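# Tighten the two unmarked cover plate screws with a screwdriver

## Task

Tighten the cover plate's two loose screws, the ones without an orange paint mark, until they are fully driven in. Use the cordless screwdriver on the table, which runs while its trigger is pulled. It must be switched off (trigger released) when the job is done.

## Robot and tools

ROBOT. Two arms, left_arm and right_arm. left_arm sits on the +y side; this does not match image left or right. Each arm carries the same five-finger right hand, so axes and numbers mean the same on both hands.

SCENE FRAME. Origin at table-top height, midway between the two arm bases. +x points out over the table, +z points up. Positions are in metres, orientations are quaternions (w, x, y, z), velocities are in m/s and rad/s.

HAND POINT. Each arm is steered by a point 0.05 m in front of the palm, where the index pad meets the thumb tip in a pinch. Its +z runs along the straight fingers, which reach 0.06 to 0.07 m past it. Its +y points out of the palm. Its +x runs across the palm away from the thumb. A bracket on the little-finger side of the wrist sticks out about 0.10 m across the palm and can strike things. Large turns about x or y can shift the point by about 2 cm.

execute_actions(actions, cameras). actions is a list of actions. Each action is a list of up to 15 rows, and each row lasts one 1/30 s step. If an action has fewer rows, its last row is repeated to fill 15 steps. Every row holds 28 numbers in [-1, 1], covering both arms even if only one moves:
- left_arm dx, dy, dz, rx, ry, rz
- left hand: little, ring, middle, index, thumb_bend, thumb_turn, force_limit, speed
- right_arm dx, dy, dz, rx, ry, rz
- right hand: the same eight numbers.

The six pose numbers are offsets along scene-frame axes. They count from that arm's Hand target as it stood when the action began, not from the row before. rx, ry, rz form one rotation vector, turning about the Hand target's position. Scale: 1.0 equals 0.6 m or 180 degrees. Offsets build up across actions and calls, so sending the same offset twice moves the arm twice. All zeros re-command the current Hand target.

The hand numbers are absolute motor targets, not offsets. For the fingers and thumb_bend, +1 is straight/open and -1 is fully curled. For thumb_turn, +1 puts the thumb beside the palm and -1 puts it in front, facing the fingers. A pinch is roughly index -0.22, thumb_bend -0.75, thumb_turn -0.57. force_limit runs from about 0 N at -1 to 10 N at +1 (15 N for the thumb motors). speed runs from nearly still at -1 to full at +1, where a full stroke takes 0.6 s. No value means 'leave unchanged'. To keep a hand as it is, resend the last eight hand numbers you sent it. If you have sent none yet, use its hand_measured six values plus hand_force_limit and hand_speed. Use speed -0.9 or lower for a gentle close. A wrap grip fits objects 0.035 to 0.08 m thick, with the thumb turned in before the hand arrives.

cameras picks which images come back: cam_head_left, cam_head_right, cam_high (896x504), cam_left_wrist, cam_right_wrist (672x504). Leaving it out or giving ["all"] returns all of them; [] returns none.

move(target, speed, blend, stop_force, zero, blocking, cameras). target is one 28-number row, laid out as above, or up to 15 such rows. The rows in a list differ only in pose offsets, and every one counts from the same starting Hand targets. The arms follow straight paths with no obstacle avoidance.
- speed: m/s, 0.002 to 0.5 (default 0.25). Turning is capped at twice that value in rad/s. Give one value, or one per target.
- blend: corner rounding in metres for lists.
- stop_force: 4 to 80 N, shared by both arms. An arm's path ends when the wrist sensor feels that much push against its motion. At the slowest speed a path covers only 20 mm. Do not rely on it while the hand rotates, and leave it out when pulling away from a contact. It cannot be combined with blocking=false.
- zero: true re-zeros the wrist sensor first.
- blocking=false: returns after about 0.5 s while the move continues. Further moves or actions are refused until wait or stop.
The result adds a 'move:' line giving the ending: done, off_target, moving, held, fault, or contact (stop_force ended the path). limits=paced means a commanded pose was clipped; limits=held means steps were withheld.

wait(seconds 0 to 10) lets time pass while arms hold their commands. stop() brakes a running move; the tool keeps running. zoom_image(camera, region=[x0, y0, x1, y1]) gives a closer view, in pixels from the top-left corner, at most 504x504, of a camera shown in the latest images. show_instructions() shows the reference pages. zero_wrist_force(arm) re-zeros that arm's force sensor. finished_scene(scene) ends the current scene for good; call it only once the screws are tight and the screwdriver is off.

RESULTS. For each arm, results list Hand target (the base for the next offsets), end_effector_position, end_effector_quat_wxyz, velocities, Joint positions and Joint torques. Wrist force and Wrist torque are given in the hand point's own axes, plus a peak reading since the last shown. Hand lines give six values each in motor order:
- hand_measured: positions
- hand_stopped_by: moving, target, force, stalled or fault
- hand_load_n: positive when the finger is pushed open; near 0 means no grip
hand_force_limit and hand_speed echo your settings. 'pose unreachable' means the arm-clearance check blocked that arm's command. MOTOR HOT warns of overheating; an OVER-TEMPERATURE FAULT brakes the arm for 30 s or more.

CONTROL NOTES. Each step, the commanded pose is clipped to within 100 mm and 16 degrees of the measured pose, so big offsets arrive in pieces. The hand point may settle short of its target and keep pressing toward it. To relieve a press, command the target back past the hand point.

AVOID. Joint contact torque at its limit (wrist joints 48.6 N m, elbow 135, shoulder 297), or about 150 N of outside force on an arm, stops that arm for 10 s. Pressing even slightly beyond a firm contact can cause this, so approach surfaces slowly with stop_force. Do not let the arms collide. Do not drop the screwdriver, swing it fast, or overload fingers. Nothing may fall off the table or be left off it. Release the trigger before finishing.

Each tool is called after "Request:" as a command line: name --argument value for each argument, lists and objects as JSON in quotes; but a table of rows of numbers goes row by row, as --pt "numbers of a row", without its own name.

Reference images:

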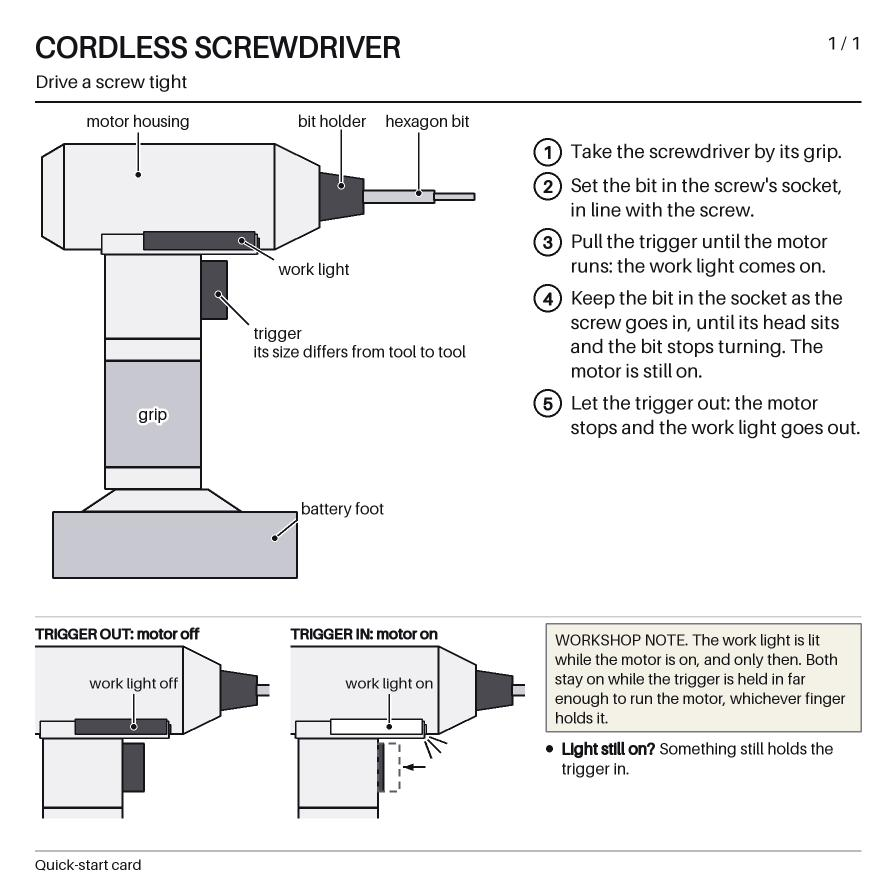

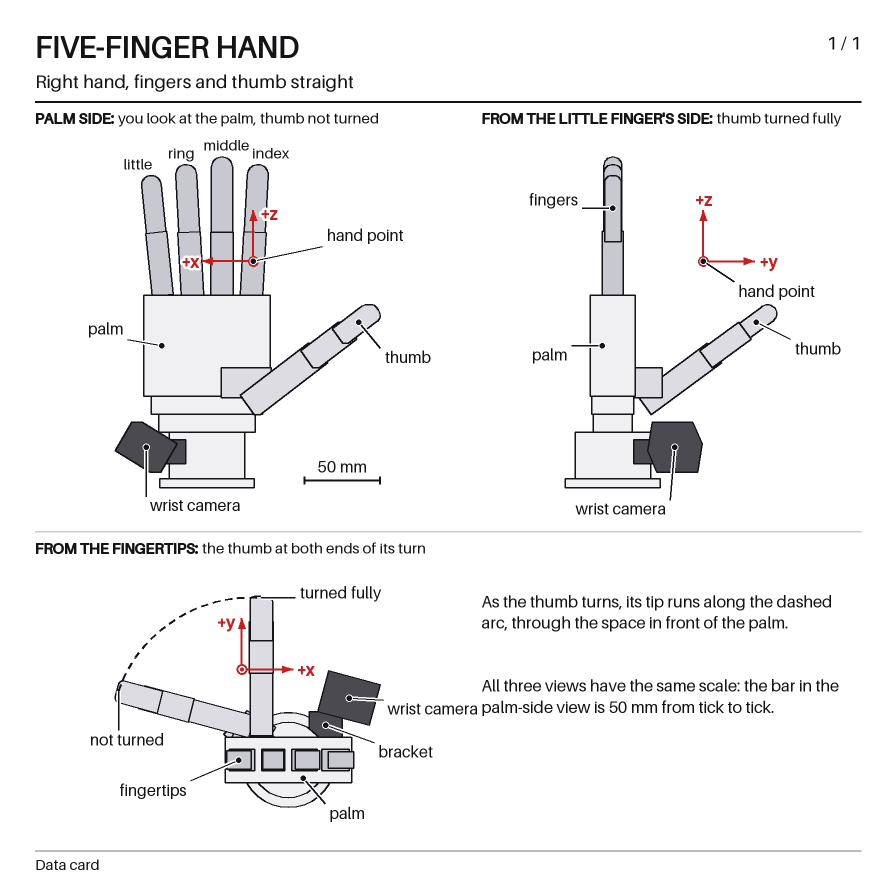

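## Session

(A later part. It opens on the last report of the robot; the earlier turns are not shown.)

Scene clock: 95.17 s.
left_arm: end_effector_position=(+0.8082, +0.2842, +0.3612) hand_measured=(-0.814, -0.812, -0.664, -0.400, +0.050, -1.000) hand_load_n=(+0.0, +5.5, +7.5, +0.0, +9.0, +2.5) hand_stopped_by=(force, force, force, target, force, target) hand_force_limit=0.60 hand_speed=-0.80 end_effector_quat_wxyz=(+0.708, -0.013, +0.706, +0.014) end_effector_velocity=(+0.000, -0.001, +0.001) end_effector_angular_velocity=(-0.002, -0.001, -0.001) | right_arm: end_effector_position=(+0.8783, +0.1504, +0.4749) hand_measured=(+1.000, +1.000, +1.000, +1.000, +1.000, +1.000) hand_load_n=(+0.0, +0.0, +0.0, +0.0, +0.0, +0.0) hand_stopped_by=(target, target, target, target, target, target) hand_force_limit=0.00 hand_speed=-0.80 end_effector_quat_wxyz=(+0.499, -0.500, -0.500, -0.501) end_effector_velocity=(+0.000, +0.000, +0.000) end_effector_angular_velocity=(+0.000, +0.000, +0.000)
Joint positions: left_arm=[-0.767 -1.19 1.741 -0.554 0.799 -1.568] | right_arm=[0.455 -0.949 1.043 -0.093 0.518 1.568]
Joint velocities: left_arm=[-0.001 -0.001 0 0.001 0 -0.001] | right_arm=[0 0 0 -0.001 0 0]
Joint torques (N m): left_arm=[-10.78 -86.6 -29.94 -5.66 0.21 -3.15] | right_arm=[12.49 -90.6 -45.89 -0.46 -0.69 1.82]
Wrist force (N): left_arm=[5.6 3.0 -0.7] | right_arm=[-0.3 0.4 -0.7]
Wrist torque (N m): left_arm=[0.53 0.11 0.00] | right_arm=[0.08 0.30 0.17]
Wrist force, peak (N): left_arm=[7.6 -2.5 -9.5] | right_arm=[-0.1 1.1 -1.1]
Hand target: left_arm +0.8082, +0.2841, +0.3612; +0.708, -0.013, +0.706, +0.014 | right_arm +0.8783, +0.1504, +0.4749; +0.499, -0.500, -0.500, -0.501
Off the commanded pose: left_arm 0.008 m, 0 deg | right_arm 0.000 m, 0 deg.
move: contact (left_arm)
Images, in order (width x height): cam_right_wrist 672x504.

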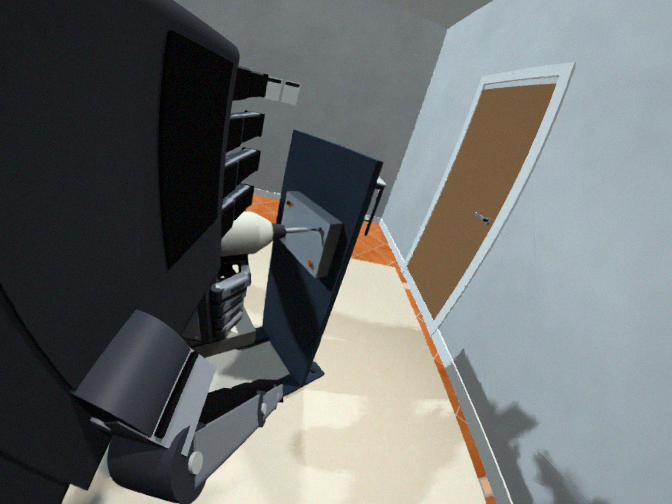

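Request:
move --target '[0,0,0,0,0,0,-1,-1,-1,-0.4,-1,-1,0.6,-0.8,-0.225,0.035,0.28,-0.1944,0,0,1,1,1,1,1,1,0,-0.8]' --speed 0.2 --cameras '["cam_right_wrist"]'

Request:
zoom_image --camera "cam_right_wrist" --region '[350, 230, 390, 262]'

Scene clock: 97.33 s.
left_arm: end_effector_position=(+0.8082, +0.2841, +0.3612) hand_measured=(-0.814, -0.812, -0.664, -0.400, +0.050, -1.000) hand_load_n=(+0.0, +5.5, +7.5, +0.0, +8.5, +2.5) hand_stopped_by=(force, force, force, target, force, target) hand_force_limit=0.60 hand_speed=-0.80 end_effector_quat_wxyz=(+0.708, -0.013, +0.706, +0.014) end_effector_velocity=(+0.000, +0.000, +0.000) end_effector_angular_velocity=(+0.001, +0.000, +0.000) | right_arm: end_effector_position=(+0.7423, +0.1701, +0.6416) hand_measured=(+1.000, +1.000, +1.000, +1.000, +1.000, +1.000) hand_load_n=(+0.0, +0.0, +0.0, +0.0, +0.0, +0.0) hand_stopped_by=(target, target, target, target, target, target) hand_force_limit=0.00 hand_speed=-0.80 end_effector_quat_wxyz=(-0.332, +0.613, +0.612, +0.374) end_effector_velocity=(+0.001, +0.000, -0.001) end_effector_angular_velocity=(+0.000, -0.001, -0.001)
Joint positions: left_arm=[-0.767 -1.19 1.741 -0.554 0.799 -1.568] | right_arm=[0.616 -0.66 0.037 1.332 0.874 1.009]
Joint velocities: left_arm=[0 0 0 0 0 0.001] | right_arm=[0 0.001 0 -0.001 0.001 0]
Joint torques (N m): left_arm=[-14.85 -84.2 -35.58 -3.94 0.74 -2.59] | right_arm=[-9.18 -116.25 -31.79 3.69 0.25 -2.3]
Wrist force (N): left_arm=[5.2 2.9 -1.0] | right_arm=[0.1 0.8 -0.3]
Wrist torque (N m): left_arm=[0.53 0.19 -0.01] | right_arm=[0.15 0.11 0.18]
Wrist force, peak (N): left_arm=[5.9 2.7 -1.0] | right_arm=[-1.9 1.9 -1.1]
Hand target: left_arm +0.8082, +0.2841, +0.3612; +0.708, -0.013, +0.706, +0.014 | right_arm +0.7435, +0.1714, +0.6430; -0.325, +0.627, +0.628, +0.328
Off the commanded pose: left_arm 0.000 m, 0 deg | right_arm 0.002 m, 6 deg.
elbow stopped short (right arm): the move would have taken joint 3 (elbow) straighter than the controller allows.
move: off_target (right_arm)
Images, in order (width x height): cam_right_wrist 672x504.

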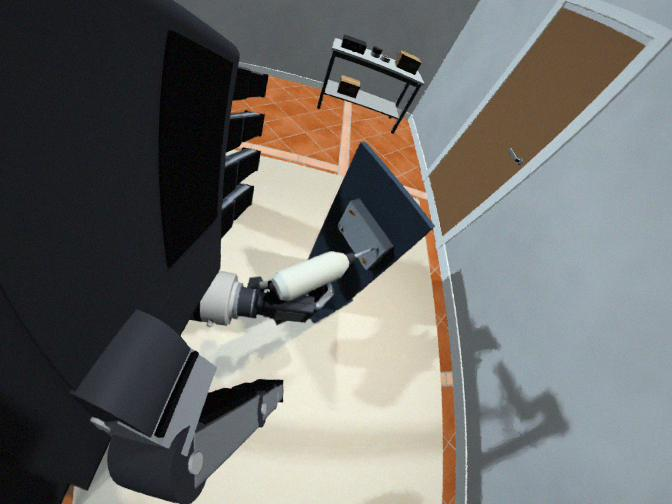

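Scaled by 12.600 from the camera's 672x504 image, which has a finer 960x720 frame.

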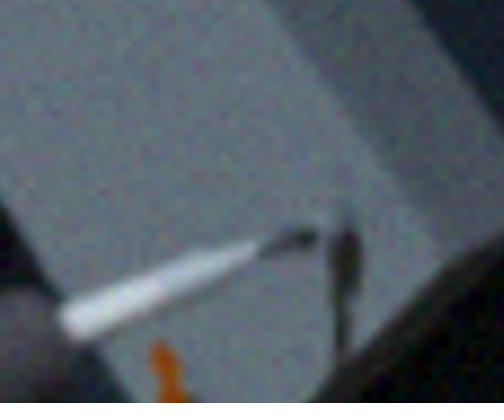

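Request:
move --target '[0.0008,0.0006,0,0,0,0,-1,-1,-1,-1,-1,-1,0.6,-0.8,0,0,0,0,0,0,1,1,1,1,1,1,0,-0.8]' --speed 0.02 --cameras '["cam_right_wrist"]'

Request:
zoom_image --camera "cam_right_wrist" --region '[350, 230, 390, 262]'

Request:
move --target '[0.0134,0.01,0,0,0,0,-1,-1,-1,-1,-1,-1,0.6,-0.8,0,0,0,0,0,0,1,1,1,1,1,1,0,-0.8]' --speed 0.01 --stop_force 8 --cameras '["cam_right_wrist"]'

Request:
zoom_image --camera "cam_right_wrist" --region '[350, 230, 390, 262]'

Scene clock: 98.43 s.
left_arm: end_effector_position=(+0.8087, +0.2845, +0.3613) hand_measured=(-0.814, -0.812, -0.664, -0.586, +0.050, -1.000) hand_load_n=(+0.0, +5.0, +6.5, +7.5, +9.0, +1.0) hand_stopped_by=(force, force, force, force, force, target) hand_force_limit=0.60 hand_speed=-0.80 end_effector_quat_wxyz=(+0.708, -0.013, +0.706, +0.014) end_effector_velocity=(+0.000, +0.000, +0.000) end_effector_angular_velocity=(+0.000, +0.000, +0.000) | right_arm: end_effector_position=(+0.7424, +0.1700, +0.6417) hand_measured=(+1.000, +1.000, +1.000, +1.000, +1.000, +1.000) hand_load_n=(+0.0, +0.0, +0.0, +0.0, +0.0, +0.0) hand_stopped_by=(target, target, target, target, target, target) hand_force_limit=0.00 hand_speed=-0.80 end_effector_quat_wxyz=(-0.332, +0.613, +0.612, +0.374) end_effector_velocity=(+0.000, +0.000, -0.001) end_effector_angular_velocity=(+0.000, +0.000, +0.001)
Joint positions: left_arm=[-0.766 -1.189 1.741 -0.554 0.8 -1.568] | right_arm=[0.616 -0.66 0.037 1.332 0.874 1.009]
Joint velocities: left_arm=[0 0 0 0 0 0] | right_arm=[0 0 0 0 0 0]
Joint torques (N m): left_arm=[9.34 -51.44 -53.43 0.54 1.01 -2.66] | right_arm=[14.82 -115.46 -26.83 1.36 1.09 1.39]
Wrist force (N): left_arm=[5.1 1.1 -2.7] | right_arm=[0.0 0.6 -0.2]
Wrist torque (N m): left_arm=[0.52 0.10 0.05] | right_arm=[0.10 0.13 0.17]
Wrist force, peak (N): left_arm=[6.3 -0.4 -5.9] | right_arm=[-0.1 0.8 -0.7]
Hand target: left_arm +0.8087, +0.2845, +0.3612; +0.708, -0.013, +0.706, +0.014 | right_arm +0.7435, +0.1714, +0.6430; -0.325, +0.627, +0.628, +0.328
Off the commanded pose: left_arm 0.000 m, 0 deg | right_arm 0.002 m, 6 deg.
elbow stopped short (right arm): the move would have taken joint 3 (elbow) straighter than the controller allows.
move: off_target (right_arm)
Images, in order (width x height): cam_right_wrist 672x504.

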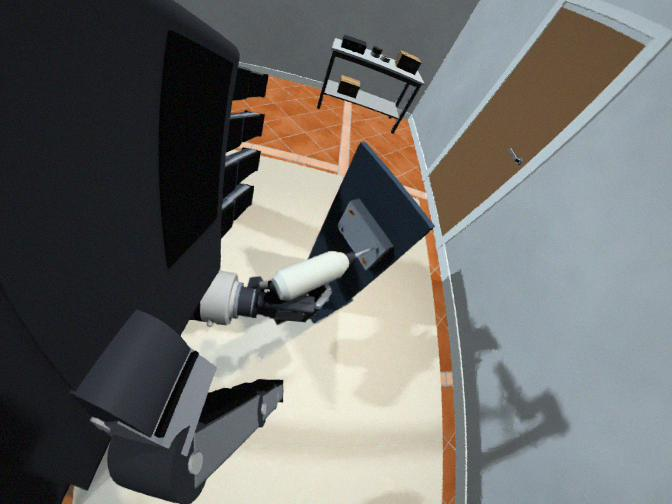

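Scaled by 12.600 from the camera's 672x504 image, which has a finer 960x720 frame.

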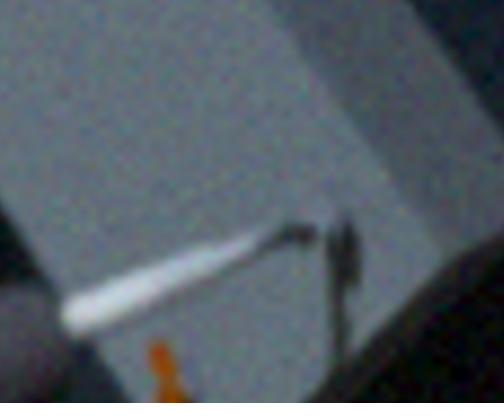

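Scene clock: 104.10 s.
left_arm: end_effector_position=(+0.8090, +0.2847, +0.3612) hand_measured=(-0.814, -0.812, -0.664, -0.586, +0.050, -1.000) hand_load_n=(+0.5, +5.0, +6.5, +7.0, +9.5, +1.0) hand_stopped_by=(force, force, force, force, force, target) hand_force_limit=0.60 hand_speed=-0.80 end_effector_quat_wxyz=(+0.707, -0.013, +0.706, +0.014) end_effector_velocity=(+0.000, +0.000, +0.001) end_effector_angular_velocity=(-0.001, +0.000, -0.001) | right_arm: end_effector_position=(+0.7423, +0.1700, +0.6417) hand_measured=(+1.000, +1.000, +1.000, +1.000, +1.000, +1.000) hand_load_n=(+0.0, +0.0, +0.0, +0.0, +0.0, +0.0) hand_stopped_by=(target, target, target, target, target, target) hand_force_limit=0.00 hand_speed=-0.80 end_effector_quat_wxyz=(-0.332, +0.613, +0.612, +0.374) end_effector_velocity=(+0.000, +0.000, +0.000) end_effector_angular_velocity=(+0.000, +0.000, +0.000)
Joint positions: left_arm=[-0.766 -1.189 1.74 -0.554 0.801 -1.568] | right_arm=[0.616 -0.66 0.037 1.332 0.874 1.009]
Joint velocities: left_arm=[0 -0.001 0 0.001 0 -0.001] | right_arm=[0 0 0 0.001 0 0]
Joint torques (N m): left_arm=[-4.49 -84.98 -34.12 -4.9 -2.59 -3.09] | right_arm=[14.92 -115.69 -28.42 -0.78 -0.52 1.74]
Wrist force (N): left_arm=[6.6 -1.6 -7.4] | right_arm=[-0.3 0.2 -0.3]
Wrist torque (N m): left_arm=[0.52 0.05 0.07] | right_arm=[0.05 0.17 0.14]
Wrist force, peak (N): left_arm=[8.4 -3.9 -11.1] | right_arm=[0.6 0.8 -0.8]
Hand target: left_arm +0.8090, +0.2847, +0.3612; +0.707, -0.013, +0.706, +0.014 | right_arm +0.7435, +0.1714, +0.6430; -0.325, +0.627, +0.628, +0.328
Off the commanded pose: left_arm 0.010 m, 0 deg | right_arm 0.002 m, 6 deg.
elbow stopped short (right arm): the move would have taken joint 3 (elbow) straighter than the controller allows.
move: contact (left_arm), off_target (right_arm)
Images, in order (width x height): cam_right_wrist 672x504.

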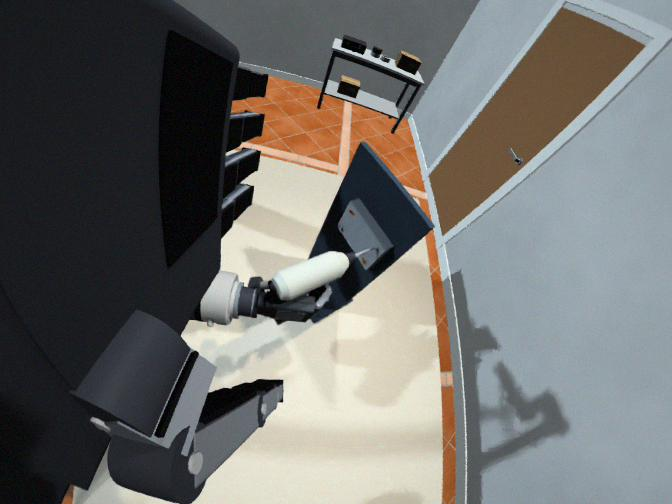

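Scaled by 12.600 from the camera's 672x504 image, which has a finer 960x720 frame.

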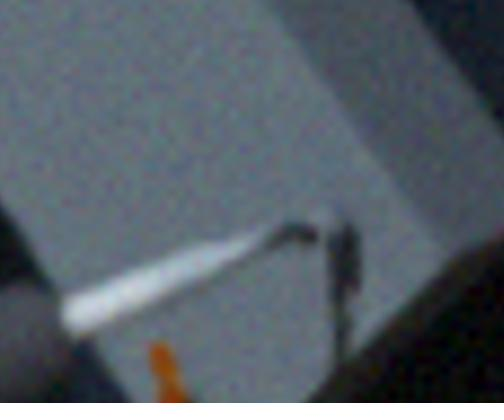

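Request:
move --pt "-0.0030 -0.0023 0 0 0 0 -1 -1 -1 -0.4 -1 -1 0.6 -0.8 0 0 0 0 0 0 1 1 1 1 1 1 0 -0.8" --pt "-0.0020 -0.0036 0 0 0 0 -1 -1 -1 -0.4 -1 -1 0.6 -0.8 0 0 0 0 0 0 1 1 1 1 1 1 0 -0.8" --speed 0.05 --cameras '[]'

Request:
move --target '[0.0134,0.01,0,0,0,0,-1,-1,-1,-0.4,-1,-1,0.6,-0.8,0,0,0,0,0,0,1,1,1,1,1,1,0,-0.8]' --speed 0.02 --stop_force 5 --cameras '["cam_right_wrist"]'

Request:
zoom_image --camera "cam_right_wrist" --region '[350, 230, 390, 262]'

Scene clock: 105.23 s.
left_arm: end_effector_position=(+0.8078, +0.2826, +0.3613) hand_measured=(-0.814, -0.812, -0.664, -0.400, +0.050, -1.000) hand_load_n=(+0.0, +6.0, +7.5, +0.0, +8.5, +2.5) hand_stopped_by=(force, force, force, target, force, target) hand_force_limit=0.60 hand_speed=-0.80 end_effector_quat_wxyz=(+0.708, -0.013, +0.706, +0.014) end_effector_velocity=(+0.000, +0.000, +0.000) end_effector_angular_velocity=(+0.000, +0.000, +0.000) | right_arm: end_effector_position=(+0.7423, +0.1701, +0.6417) hand_measured=(+1.000, +1.000, +1.000, +1.000, +1.000, +1.000) hand_load_n=(+0.0, +0.0, +0.0, +0.0, +0.0, +0.0) hand_stopped_by=(target, target, target, target, target, target) hand_force_limit=0.00 hand_speed=-0.80 end_effector_quat_wxyz=(-0.332, +0.613, +0.612, +0.374) end_effector_velocity=(+0.000, +0.000, +0.000) end_effector_angular_velocity=(+0.001, -0.001, +0.000)
Joint positions: left_arm=[-0.769 -1.189 1.741 -0.554 0.798 -1.568] | right_arm=[0.616 -0.66 0.037 1.332 0.874 1.009]
Joint velocities: left_arm=[0 0 0 0.001 0 0] | right_arm=[0 0 0 0 0 0]
Joint torques (N m): left_arm=[-7.62 -52.73 -51.64 0.86 -1.89 -2.65] | right_arm=[-0.94 -115.45 -28.01 2.91 0.45 1.27]
Wrist force (N): left_arm=[5.6 2.7 -1.0] | right_arm=[0.0 0.6 -0.3]
Wrist torque (N m): left_arm=[0.50 0.13 0.00] | right_arm=[0.09 0.13 0.16]
Wrist force, peak (N): left_arm=[7.0 -1.6 -7.8] | right_arm=[0.1 1.0 -0.5]
Hand target: left_arm +0.8078, +0.2826, +0.3612; +0.707, -0.013, +0.706, +0.014 | right_arm +0.7435, +0.1714, +0.6430; -0.325, +0.627, +0.628, +0.328
Off the commanded pose: left_arm 0.000 m, 0 deg | right_arm 0.002 m, 6 deg.
elbow stopped short (right arm): the move would have taken joint 3 (elbow) straighter than the controller allows.
move: off_target (right_arm)
No camera images: "cameras" was empty.

Scene clock: 108.37 s.
left_arm: end_effector_position=(+0.8093, +0.2837, +0.3612) hand_measured=(-0.814, -0.812, -0.664, -0.400, +0.050, -1.000) hand_load_n=(+0.0, +6.0, +7.5, +0.0, +8.5, +2.5) hand_stopped_by=(force, force, force, target, force, target) hand_force_limit=0.60 hand_speed=-0.80 end_effector_quat_wxyz=(+0.707, -0.013, +0.706, +0.014) end_effector_velocity=(+0.000, +0.001, +0.000) end_effector_angular_velocity=(-0.002, -0.001, +0.001) | right_arm: end_effector_position=(+0.7423, +0.1700, +0.6417) hand_measured=(+1.000, +1.000, +1.000, +1.000, +1.000, +1.000) hand_load_n=(+0.0, +0.0, +0.0, +0.0, +0.0, +0.0) hand_stopped_by=(target, target, target, target, target, target) hand_force_limit=0.00 hand_speed=-0.80 end_effector_quat_wxyz=(-0.332, +0.613, +0.612, +0.374) end_effector_velocity=(+0.000, +0.000, -0.001) end_effector_angular_velocity=(-0.001, +0.001, +0.000)
Joint positions: left_arm=[-0.766 -1.188 1.739 -0.553 0.8 -1.568] | right_arm=[0.616 -0.66 0.037 1.332 0.874 1.009]
Joint velocities: left_arm=[0.001 0 0 -0.001 0 -0.002] | right_arm=[0 0 0 0 0 0]
Joint torques (N m): left_arm=[-12.25 -87.55 -32.04 -4.81 -1.13 -1.94] | right_arm=[15.24 -114.67 -29.43 -0.23 0.12 1.38]
Wrist force (N): left_arm=[4.9 1.9 -2.2] | right_arm=[0.2 0.9 -0.5]
Wrist torque (N m): left_arm=[0.45 0.13 0.00] | right_arm=[0.17 0.10 0.19]
Wrist force, peak (N): left_arm=[7.2 -1.3 -7.0] | right_arm=[0.1 1.0 -0.5]
Hand target: left_arm +0.8093, +0.2837, +0.3612; +0.707, -0.013, +0.706, +0.014 | right_arm +0.7435, +0.1714, +0.6430; -0.325, +0.627, +0.628, +0.328
Off the commanded pose: left_arm 0.008 m, 0 deg | right_arm 0.002 m, 6 deg.
elbow stopped short (right arm): the move would have taken joint 3 (elbow) straighter than the controller allows.
move: contact (left_arm), off_target (right_arm)
Images, in order (width x height): cam_right_wrist 672x504.

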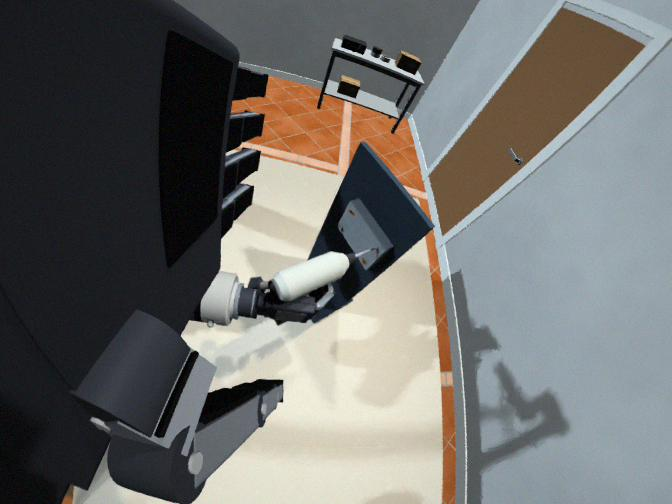

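Scaled by 12.600 from the camera's 672x504 image, which has a finer 960x720 frame.

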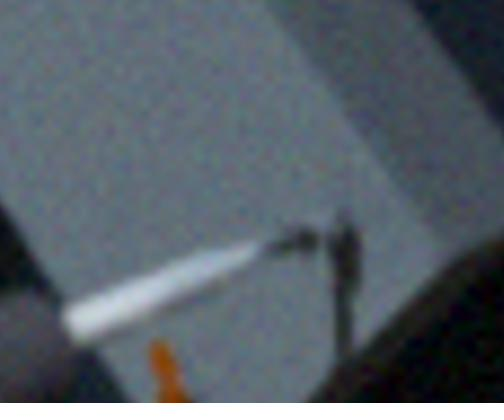

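Request:
move --target '[0.0,0.0,0,0,0,0,-1,-1,-1,-0.9,-1,-1,1.0,-0.6,0,0,0,0,0,0,1,1,1,1,1,1,0,-0.8]' --cameras '["cam_right_wrist", "cam_head_left", "cam_high"]'

Scene clock: 109.70 s.
left_arm: end_effector_position=(+0.8093, +0.2837, +0.3612) hand_measured=(-0.814, -0.812, -0.664, -0.640, +0.050, -1.000) hand_load_n=(+0.0, +6.5, +6.5, +9.5, +9.0, +1.5) hand_stopped_by=(force, force, force, force, force, target) hand_force_limit=1.00 hand_speed=-0.60 end_effector_quat_wxyz=(+0.707, -0.013, +0.706, +0.014) end_effector_velocity=(+0.000, -0.001, -0.001) end_effector_angular_velocity=(+0.001, +0.001, -0.001) | right_arm: end_effector_position=(+0.7423, +0.1701, +0.6416) hand_measured=(+1.000, +1.000, +1.000, +1.000, +1.000, +1.000) hand_load_n=(+0.0, +0.0, +0.0, +0.0, +0.0, +0.0) hand_stopped_by=(target, target, target, target, target, target) hand_force_limit=0.00 hand_speed=-0.80 end_effector_quat_wxyz=(-0.332, +0.613, +0.612, +0.374) end_effector_velocity=(+0.000, +0.000, -0.001) end_effector_angular_velocity=(-0.001, +0.001, +0.001)
Joint positions: left_arm=[-0.766 -1.188 1.739 -0.553 0.8 -1.568] | right_arm=[0.616 -0.66 0.037 1.332 0.874 1.009]
Joint velocities: left_arm=[-0.001 0.001 0 0 0 0.001] | right_arm=[0 0.001 0 0 -0.001 0]
Joint torques (N m): left_arm=[-10.76 -87.26 -34.15 -4.39 -0.29 -2.67] | right_arm=[-2.09 -115.72 -29.91 0.37 -0.11 1.58]
Wrist force (N): left_arm=[5.3 2.8 -0.7] | right_arm=[0.1 0.8 -0.3]
Wrist torque (N m): left_arm=[0.49 0.16 -0.01] | right_arm=[0.13 0.11 0.18]
Wrist force, peak (N): left_arm=[5.6 2.4 -2.5] | right_arm=[0.5 1.3 -0.3]
Hand target: left_arm +0.8093, +0.2837, +0.3612; +0.707, -0.013, +0.706, +0.014 | right_arm +0.7435, +0.1714, +0.6430; -0.325, +0.627, +0.628, +0.328
Off the commanded pose: left_arm 0.000 m, 0 deg | right_arm 0.002 m, 6 deg.
elbow stopped short (right arm): the move would have taken joint 3 (elbow) straighter than the controller allows.
move: off_target (right_arm)
Images, in order (width x height): cam_head_left 896x504, cam_high 896x504, cam_right_wrist 672x504.

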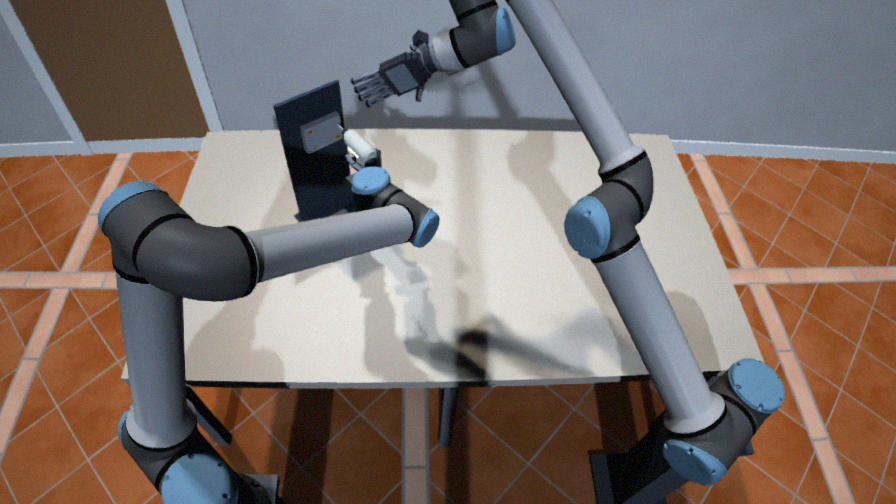

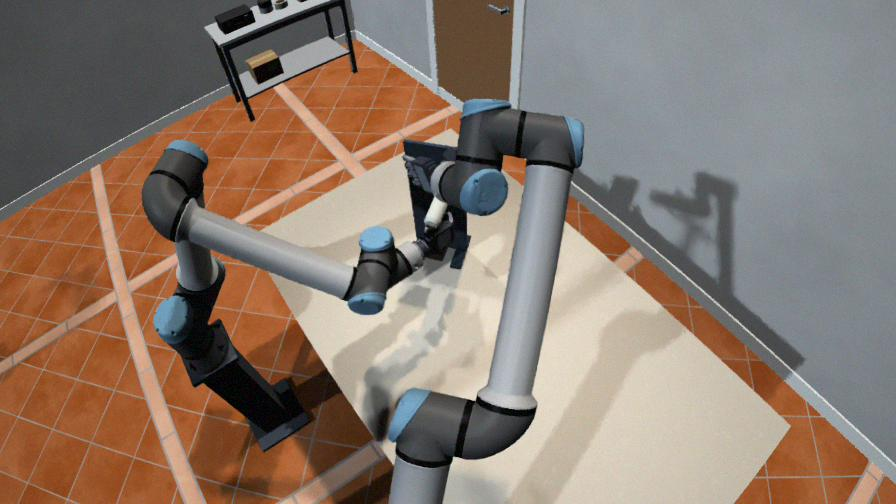

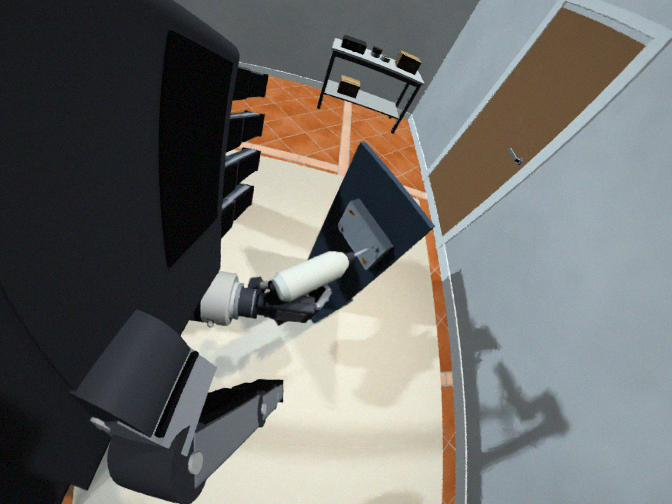

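Request:
move --target '[0.0134,0.01,0,0,0,0,-1,-1,-1,-0.9,-1,-1,1.0,-0.6,0,0,0,0,0,0,1,1,1,1,1,1,0,-0.8]' --cameras '["cam_right_wrist"]' --stop_force 8 --speed 0.01

Request:
zoom_image --camera "cam_right_wrist" --region '[330, 220, 405, 280]'

Scene clock: 115.53 s.
left_arm: end_effector_position=(+0.8151, +0.2880, +0.3612) hand_measured=(-0.814, -0.812, -0.664, -0.640, +0.050, -1.000) hand_load_n=(+1.0, +7.5, +6.5, +7.5, +9.5, +1.0) hand_stopped_by=(force, force, force, force, force, target) hand_force_limit=1.00 hand_speed=-0.60 end_effector_quat_wxyz=(+0.707, -0.013, +0.706, +0.014) end_effector_velocity=(+0.000, +0.002, +0.001) end_effector_angular_velocity=(+0.000, +0.000, +0.002) | right_arm: end_effector_position=(+0.7423, +0.1700, +0.6417) hand_measured=(+1.000, +1.000, +1.000, +1.000, +1.000, +1.000) hand_load_n=(+0.0, +0.0, +0.0, +0.0, +0.0, +0.0) hand_stopped_by=(target, target, target, target, target, target) hand_force_limit=0.00 hand_speed=-0.80 end_effector_quat_wxyz=(-0.332, +0.613, +0.612, +0.374) end_effector_velocity=(+0.000, +0.000, -0.001) end_effector_angular_velocity=(+0.000, +0.000, +0.000)
Joint positions: left_arm=[-0.757 -1.183 1.732 -0.551 0.81 -1.568] | right_arm=[0.616 -0.66 0.037 1.332 0.874 1.009]
Joint velocities: left_arm=[0.002 -0.001 0 0.001 0 0] | right_arm=[0 0.001 0 0 0 0]
Joint torques (N m): left_arm=[-10.02 -80.77 -30.29 -3.71 -1.03 -3.03] | right_arm=[14.33 -115.45 -31.09 -0.65 -0.25 1.83]
Wrist force (N): left_arm=[5.1 1.0 -6.5] | right_arm=[-0.2 0.4 -0.4]
Wrist torque (N m): left_arm=[0.32 -0.07 0.07] | right_arm=[0.09 0.15 0.16]
Wrist force, peak (N): left_arm=[6.0 -0.4 -8.7] | right_arm=[0.2 1.0 -0.6]
Hand target: left_arm +0.8151, +0.2880, +0.3612; +0.707, -0.013, +0.706, +0.014 | right_arm +0.7435, +0.1714, +0.6430; -0.325, +0.627, +0.628, +0.328
Off the commanded pose: left_arm 0.003 m, 0 deg | right_arm 0.002 m, 6 deg.
elbow stopped short (right arm): the move would have taken joint 3 (elbow) straighter than the controller allows.
move: contact (left_arm), off_target (right_arm)
Images, in order (width x height): cam_right_wrist 672x504.

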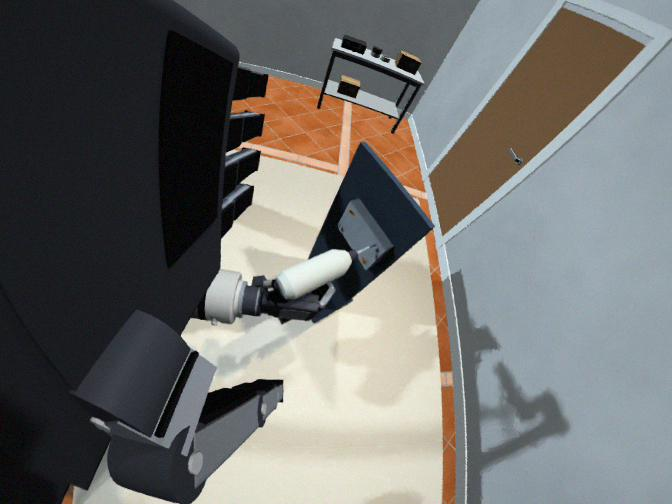

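Scaled by 6.720 from the camera's 672x504 image, which has a finer 960x720 frame.

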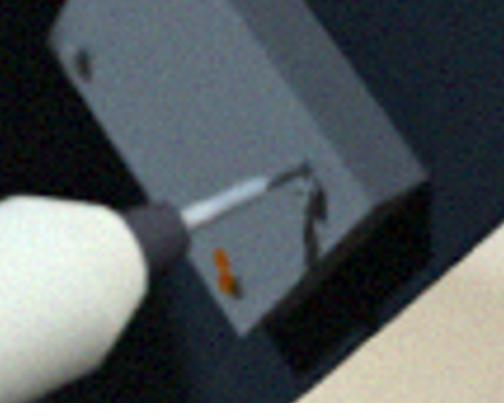

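Request:
move --target '[0.0134,0.01,0,0,0,0,-1,-1,-1,-0.9,-1,-1,1.0,-0.6,0,0,0,0,0,0,1,1,1,1,1,1,0,-0.8]' --cameras '[]' --stop_force 8 --speed 0.01

Request:
move --target '[0,0,0,0,0,0,-1,-1,-1,-0.9,-1,-1,1.0,-0.6,0.225,-0.035,-0.28,0.1944,0,0,1,1,1,1,1,1,0,-0.8]' --cameras '["cam_right_wrist"]'

Request:
zoom_image --camera "cam_right_wrist" --region '[270, 186, 345, 246]'

Scene clock: 121.37 s.
left_arm: end_effector_position=(+0.8155, +0.2883, +0.3612) hand_measured=(-0.814, -0.812, -0.664, -0.640, +0.052, -1.000) hand_load_n=(+2.5, +9.0, +6.0, +7.0, +10.0, +0.5) hand_stopped_by=(force, force, force, force, force, target) hand_force_limit=1.00 hand_speed=-0.60 end_effector_quat_wxyz=(+0.708, -0.013, +0.706, +0.014) end_effector_velocity=(+0.000, +0.001, +0.000) end_effector_angular_velocity=(+0.001, +0.000, +0.001) | right_arm: end_effector_position=(+0.7423, +0.1700, +0.6417) hand_measured=(+1.000, +1.000, +1.000, +1.000, +1.000, +1.000) hand_load_n=(+0.0, +0.0, +0.0, +0.0, +0.0, +0.0) hand_stopped_by=(target, target, target, target, target, target) hand_force_limit=0.00 hand_speed=-0.80 end_effector_quat_wxyz=(-0.332, +0.613, +0.612, +0.374) end_effector_velocity=(+0.000, +0.000, +0.000) end_effector_angular_velocity=(+0.000, +0.000, +0.000)
Joint positions: left_arm=[-0.756 -1.183 1.732 -0.551 0.811 -1.568] | right_arm=[0.616 -0.66 0.037 1.332 0.874 1.009]
Joint velocities: left_arm=[0.001 0 0 0 0 0.002] | right_arm=[0 0 0 0 0 0]
Joint torques (N m): left_arm=[-7.96 -85.76 -41.02 -3.52 -2.76 -2.82] | right_arm=[14.54 -115.95 -32.01 -0.91 -0.02 1.73]
Wrist force (N): left_arm=[5.1 -2.4 -10.7] | right_arm=[0.3 0.6 -0.4]
Wrist torque (N m): left_arm=[0.38 -0.25 0.22] | right_arm=[0.12 0.09 0.19]
Wrist force, peak (N): left_arm=[5.2 -4.2 -13.7] | right_arm=[0.8 0.8 -0.6]
Hand target: left_arm +0.8155, +0.2883, +0.3612; +0.708, -0.013, +0.706, +0.014 | right_arm +0.7435, +0.1714, +0.6430; -0.325, +0.627, +0.628, +0.328
Off the commanded pose: left_arm 0.010 m, 0 deg | right_arm 0.002 m, 6 deg.
elbow stopped short (right arm): the move would have taken joint 3 (elbow) straighter than the controller allows.
move: contact (left_arm), off_target (right_arm)
No camera images: "cameras" was empty.

Scene clock: 122.97 s.
left_arm: end_effector_position=(+0.8155, +0.2883, +0.3612) hand_measured=(-0.814, -0.812, -0.664, -0.640, +0.052, -1.000) hand_load_n=(+2.0, +8.5, +6.5, +7.0, +9.5, +0.5) hand_stopped_by=(force, force, force, force, force, target) hand_force_limit=1.00 hand_speed=-0.60 end_effector_quat_wxyz=(+0.708, -0.013, +0.706, +0.014) end_effector_velocity=(+0.000, +0.000, +0.000) end_effector_angular_velocity=(-0.001, -0.001, +0.001) | right_arm: end_effector_position=(+0.8783, +0.1503, +0.4750) hand_measured=(+1.000, +1.000, +1.000, +1.000, +1.000, +1.000) hand_load_n=(+0.0, +0.0, +0.0, -0.5, +0.0, +0.0) hand_stopped_by=(target, target, target, target, target, target) hand_force_limit=0.00 hand_speed=-0.80 end_effector_quat_wxyz=(+0.498, -0.500, -0.500, -0.502) end_effector_velocity=(+0.001, +0.001, -0.001) end_effector_angular_velocity=(+0.002, -0.002, +0.001)
Joint positions: left_arm=[-0.756 -1.183 1.732 -0.551 0.811 -1.568] | right_arm=[0.455 -0.95 1.043 -0.093 0.519 1.567]
Joint velocities: left_arm=[0 0 0 -0.001 0 0] | right_arm=[0 0.001 0.001 -0.005 0 0.002]
Joint torques (N m): left_arm=[-5.61 -84.45 -44.48 -2.75 -2.78 -2.37] | right_arm=[12.02 -87.97 -39.04 -4.13 -1.28 1.5]
Wrist force (N): left_arm=[5.0 -2.3 -11.1] | right_arm=[0.0 0.6 -1.0]
Wrist torque (N m): left_arm=[0.42 -0.22 0.22] | right_arm=[0.12 0.27 0.19]
Wrist force, peak (N): left_arm=[5.1 -2.4 -11.1] | right_arm=[-2.0 2.2 -1.3]
Hand target: left_arm +0.8155, +0.2883, +0.3612; +0.708, -0.013, +0.706, +0.014 | right_arm +0.8782, +0.1504, +0.4748; +0.498, -0.500, -0.500, -0.501
Off the commanded pose: left_arm 0.000 m, 0 deg | right_arm 0.000 m, 0 deg.
move: done
Images, in order (width x height): cam_right_wrist 672x504.

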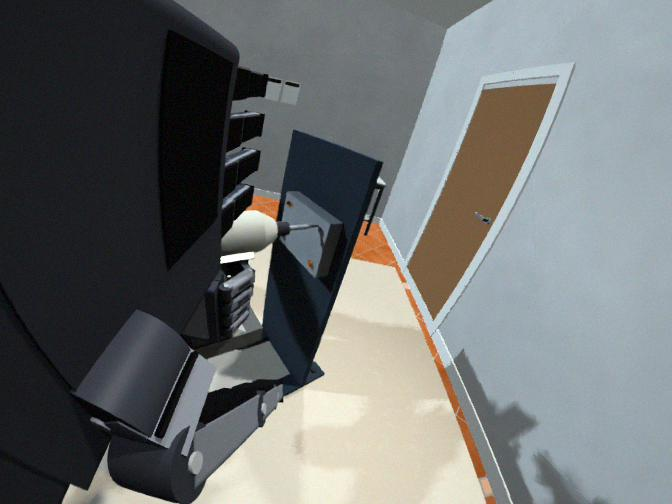

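Scaled by 6.720 from the camera's 672x504 image, which has a finer 960x720 frame.

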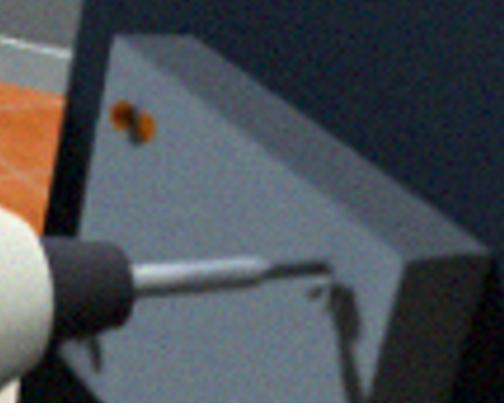

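Request:
move --target '[-0.0267,-0.02,0,0,0,0,-1,-1,-1,-0.4,-1,-1,1.0,-0.6,0,0,0,0,0,0,1,1,1,1,1,1,0,-0.8]' --cameras '["cam_right_wrist"]'

Request:
zoom_image --camera "cam_right_wrist" --region '[270, 186, 345, 246]'

Scene clock: 124.93 s.
left_arm: end_effector_position=(+0.7993, +0.2763, +0.3613) hand_measured=(-0.814, -0.812, -0.664, -0.400, +0.052, -1.000) hand_load_n=(+0.5, +7.0, +8.0, +0.0, +9.0, +2.5) hand_stopped_by=(force, force, force, target, force, target) hand_force_limit=1.00 hand_speed=-0.60 end_effector_quat_wxyz=(+0.708, -0.013, +0.706, +0.014) end_effector_velocity=(+0.001, +0.002, +0.000) end_effector_angular_velocity=(+0.000, +0.000, +0.000) | right_arm: end_effector_position=(+0.8782, +0.1504, +0.4748) hand_measured=(+1.000, +1.000, +1.000, +1.000, +1.000, +1.000) hand_load_n=(+0.0, +0.0, +0.0, +0.0, +0.0, +0.0) hand_stopped_by=(target, target, target, target, target, target) hand_force_limit=0.00 hand_speed=-0.80 end_effector_quat_wxyz=(+0.498, -0.500, -0.500, -0.501) end_effector_velocity=(+0.000, +0.000, -0.001) end_effector_angular_velocity=(+0.000, +0.001, +0.000)
Joint positions: left_arm=[-0.783 -1.195 1.75 -0.557 0.783 -1.568] | right_arm=[0.455 -0.95 1.043 -0.093 0.519 1.567]
Joint velocities: left_arm=[0.002 0 0 0 0.002 0] | right_arm=[0 0.001 0 0 0 0]
Joint torques (N m): left_arm=[11.82 -57.94 -49.13 -4.23 3.19 -1.45] | right_arm=[14.16 -89.85 -39.61 -3.32 -1.2 1.89]
Wrist force (N): left_arm=[5.3 2.9 -0.8] | right_arm=[0.3 0.8 -1.0]
Wrist torque (N m): left_arm=[0.53 0.15 -0.02] | right_arm=[0.14 0.22 0.22]
Wrist force, peak (N): left_arm=[5.2 -2.8 -11.0] | right_arm=[0.2 0.8 -1.3]
Hand target: left_arm +0.7994, +0.2763, +0.3613; +0.708, -0.013, +0.706, +0.014 | right_arm +0.8782, +0.1504, +0.4748; +0.498, -0.500, -0.500, -0.501
Off the commanded pose: left_arm 0.000 m, 0 deg | right_arm 0.000 m, 0 deg.
move: done
Images, in order (width x height): cam_right_wrist 672x504.

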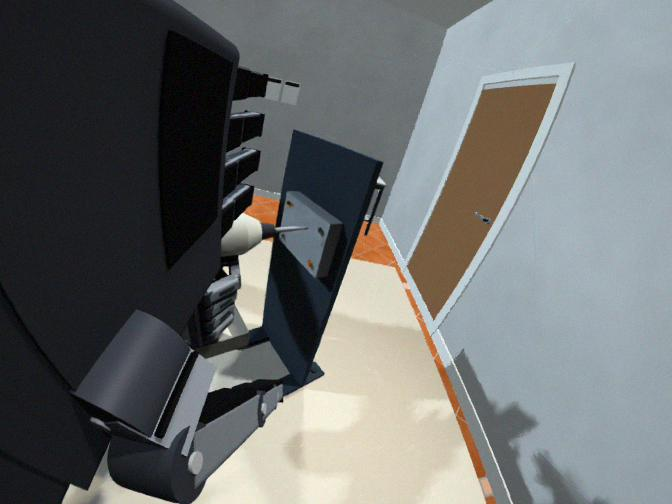

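Scaled by 6.720 from the camera's 672x504 image, which has a finer 960x720 frame.

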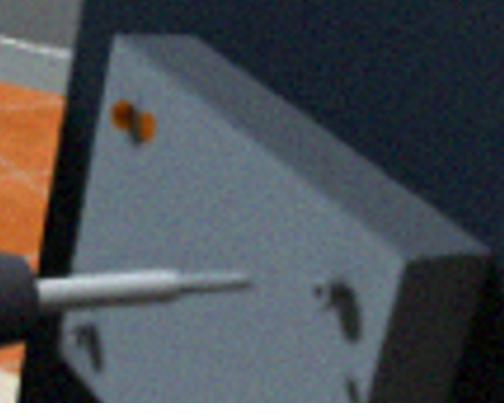

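Request:
zoom_image --camera "cam_right_wrist" --region '[298, 212, 338, 244]'

Scaled by 12.600 from the camera's 672x504 image, which has a finer 960x720 frame.

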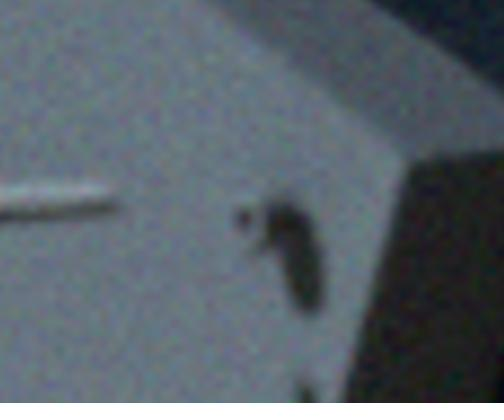

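Request:
move --target '[0,0,0,0,0,0,-1,-1,-1,-0.4,-1,-1,1.0,-0.6,-0.225,0.035,0.28,-0.1944,0,0,1,1,1,1,1,1,0,-0.8]' --cameras '["cam_right_wrist"]'

Request:
zoom_image --camera "cam_right_wrist" --region '[350, 230, 390, 262]'

Scene clock: 127.33 s.
left_arm: end_effector_position=(+0.7994, +0.2763, +0.3613) hand_measured=(-0.814, -0.812, -0.664, -0.400, +0.052, -1.000) hand_load_n=(+0.0, +7.5, +8.0, +0.0, +9.0, +3.0) hand_stopped_by=(force, force, force, target, force, target) hand_force_limit=1.00 hand_speed=-0.60 end_effector_quat_wxyz=(+0.708, -0.013, +0.706, +0.014) end_effector_velocity=(+0.000, +0.000, +0.000) end_effector_angular_velocity=(-0.001, +0.000, +0.000) | right_arm: end_effector_position=(+0.7422, +0.1701, +0.6416) hand_measured=(+1.000, +1.000, +1.000, +1.000, +1.000, +1.000) hand_load_n=(+0.0, +0.0, +0.0, +0.0, +0.0, +0.0) hand_stopped_by=(target, target, target, target, target, target) hand_force_limit=0.00 hand_speed=-0.80 end_effector_quat_wxyz=(-0.332, +0.613, +0.612, +0.374) end_effector_velocity=(+0.000, +0.000, -0.001) end_effector_angular_velocity=(-0.001, +0.001, +0.000)
Joint positions: left_arm=[-0.783 -1.195 1.75 -0.557 0.783 -1.568] | right_arm=[0.616 -0.66 0.037 1.332 0.874 1.009]
Joint velocities: left_arm=[0 0 0 0 0 -0.001] | right_arm=[0 0 0 0.001 0 0]
Joint torques (N m): left_arm=[10.49 -52.79 -48.37 -0.28 1.92 3.08] | right_arm=[-10.23 -115.31 -29.35 3.24 1.23 1.7]
Wrist force (N): left_arm=[5.5 3.0 -0.9] | right_arm=[0.2 0.6 -0.5]
Wrist torque (N m): left_arm=[0.54 0.13 0.00] | right_arm=[0.11 0.11 0.19]
Wrist force, peak (N): left_arm=[5.6 3.0 -1.1] | right_arm=[-2.2 1.9 -1.0]
Hand target: left_arm +0.7994, +0.2763, +0.3613; +0.708, -0.013, +0.706, +0.014 | right_arm +0.7434, +0.1714, +0.6429; -0.325, +0.627, +0.628, +0.328
Off the commanded pose: left_arm 0.000 m, 0 deg | right_arm 0.002 m, 6 deg.
elbow stopped short (right arm): the move would have taken joint 3 (elbow) straighter than the controller allows.
move: off_target (right_arm)
Images, in order (width x height): cam_right_wrist 672x504.

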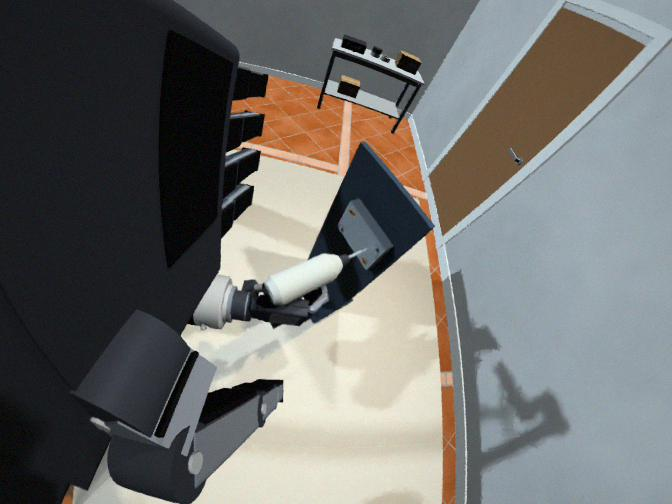

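Scaled by 12.600 from the camera's 672x504 image, which has a finer 960x720 frame.

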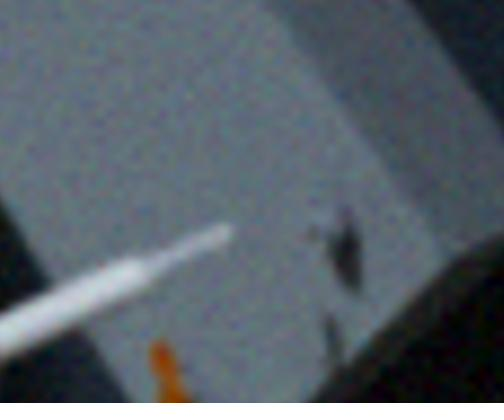

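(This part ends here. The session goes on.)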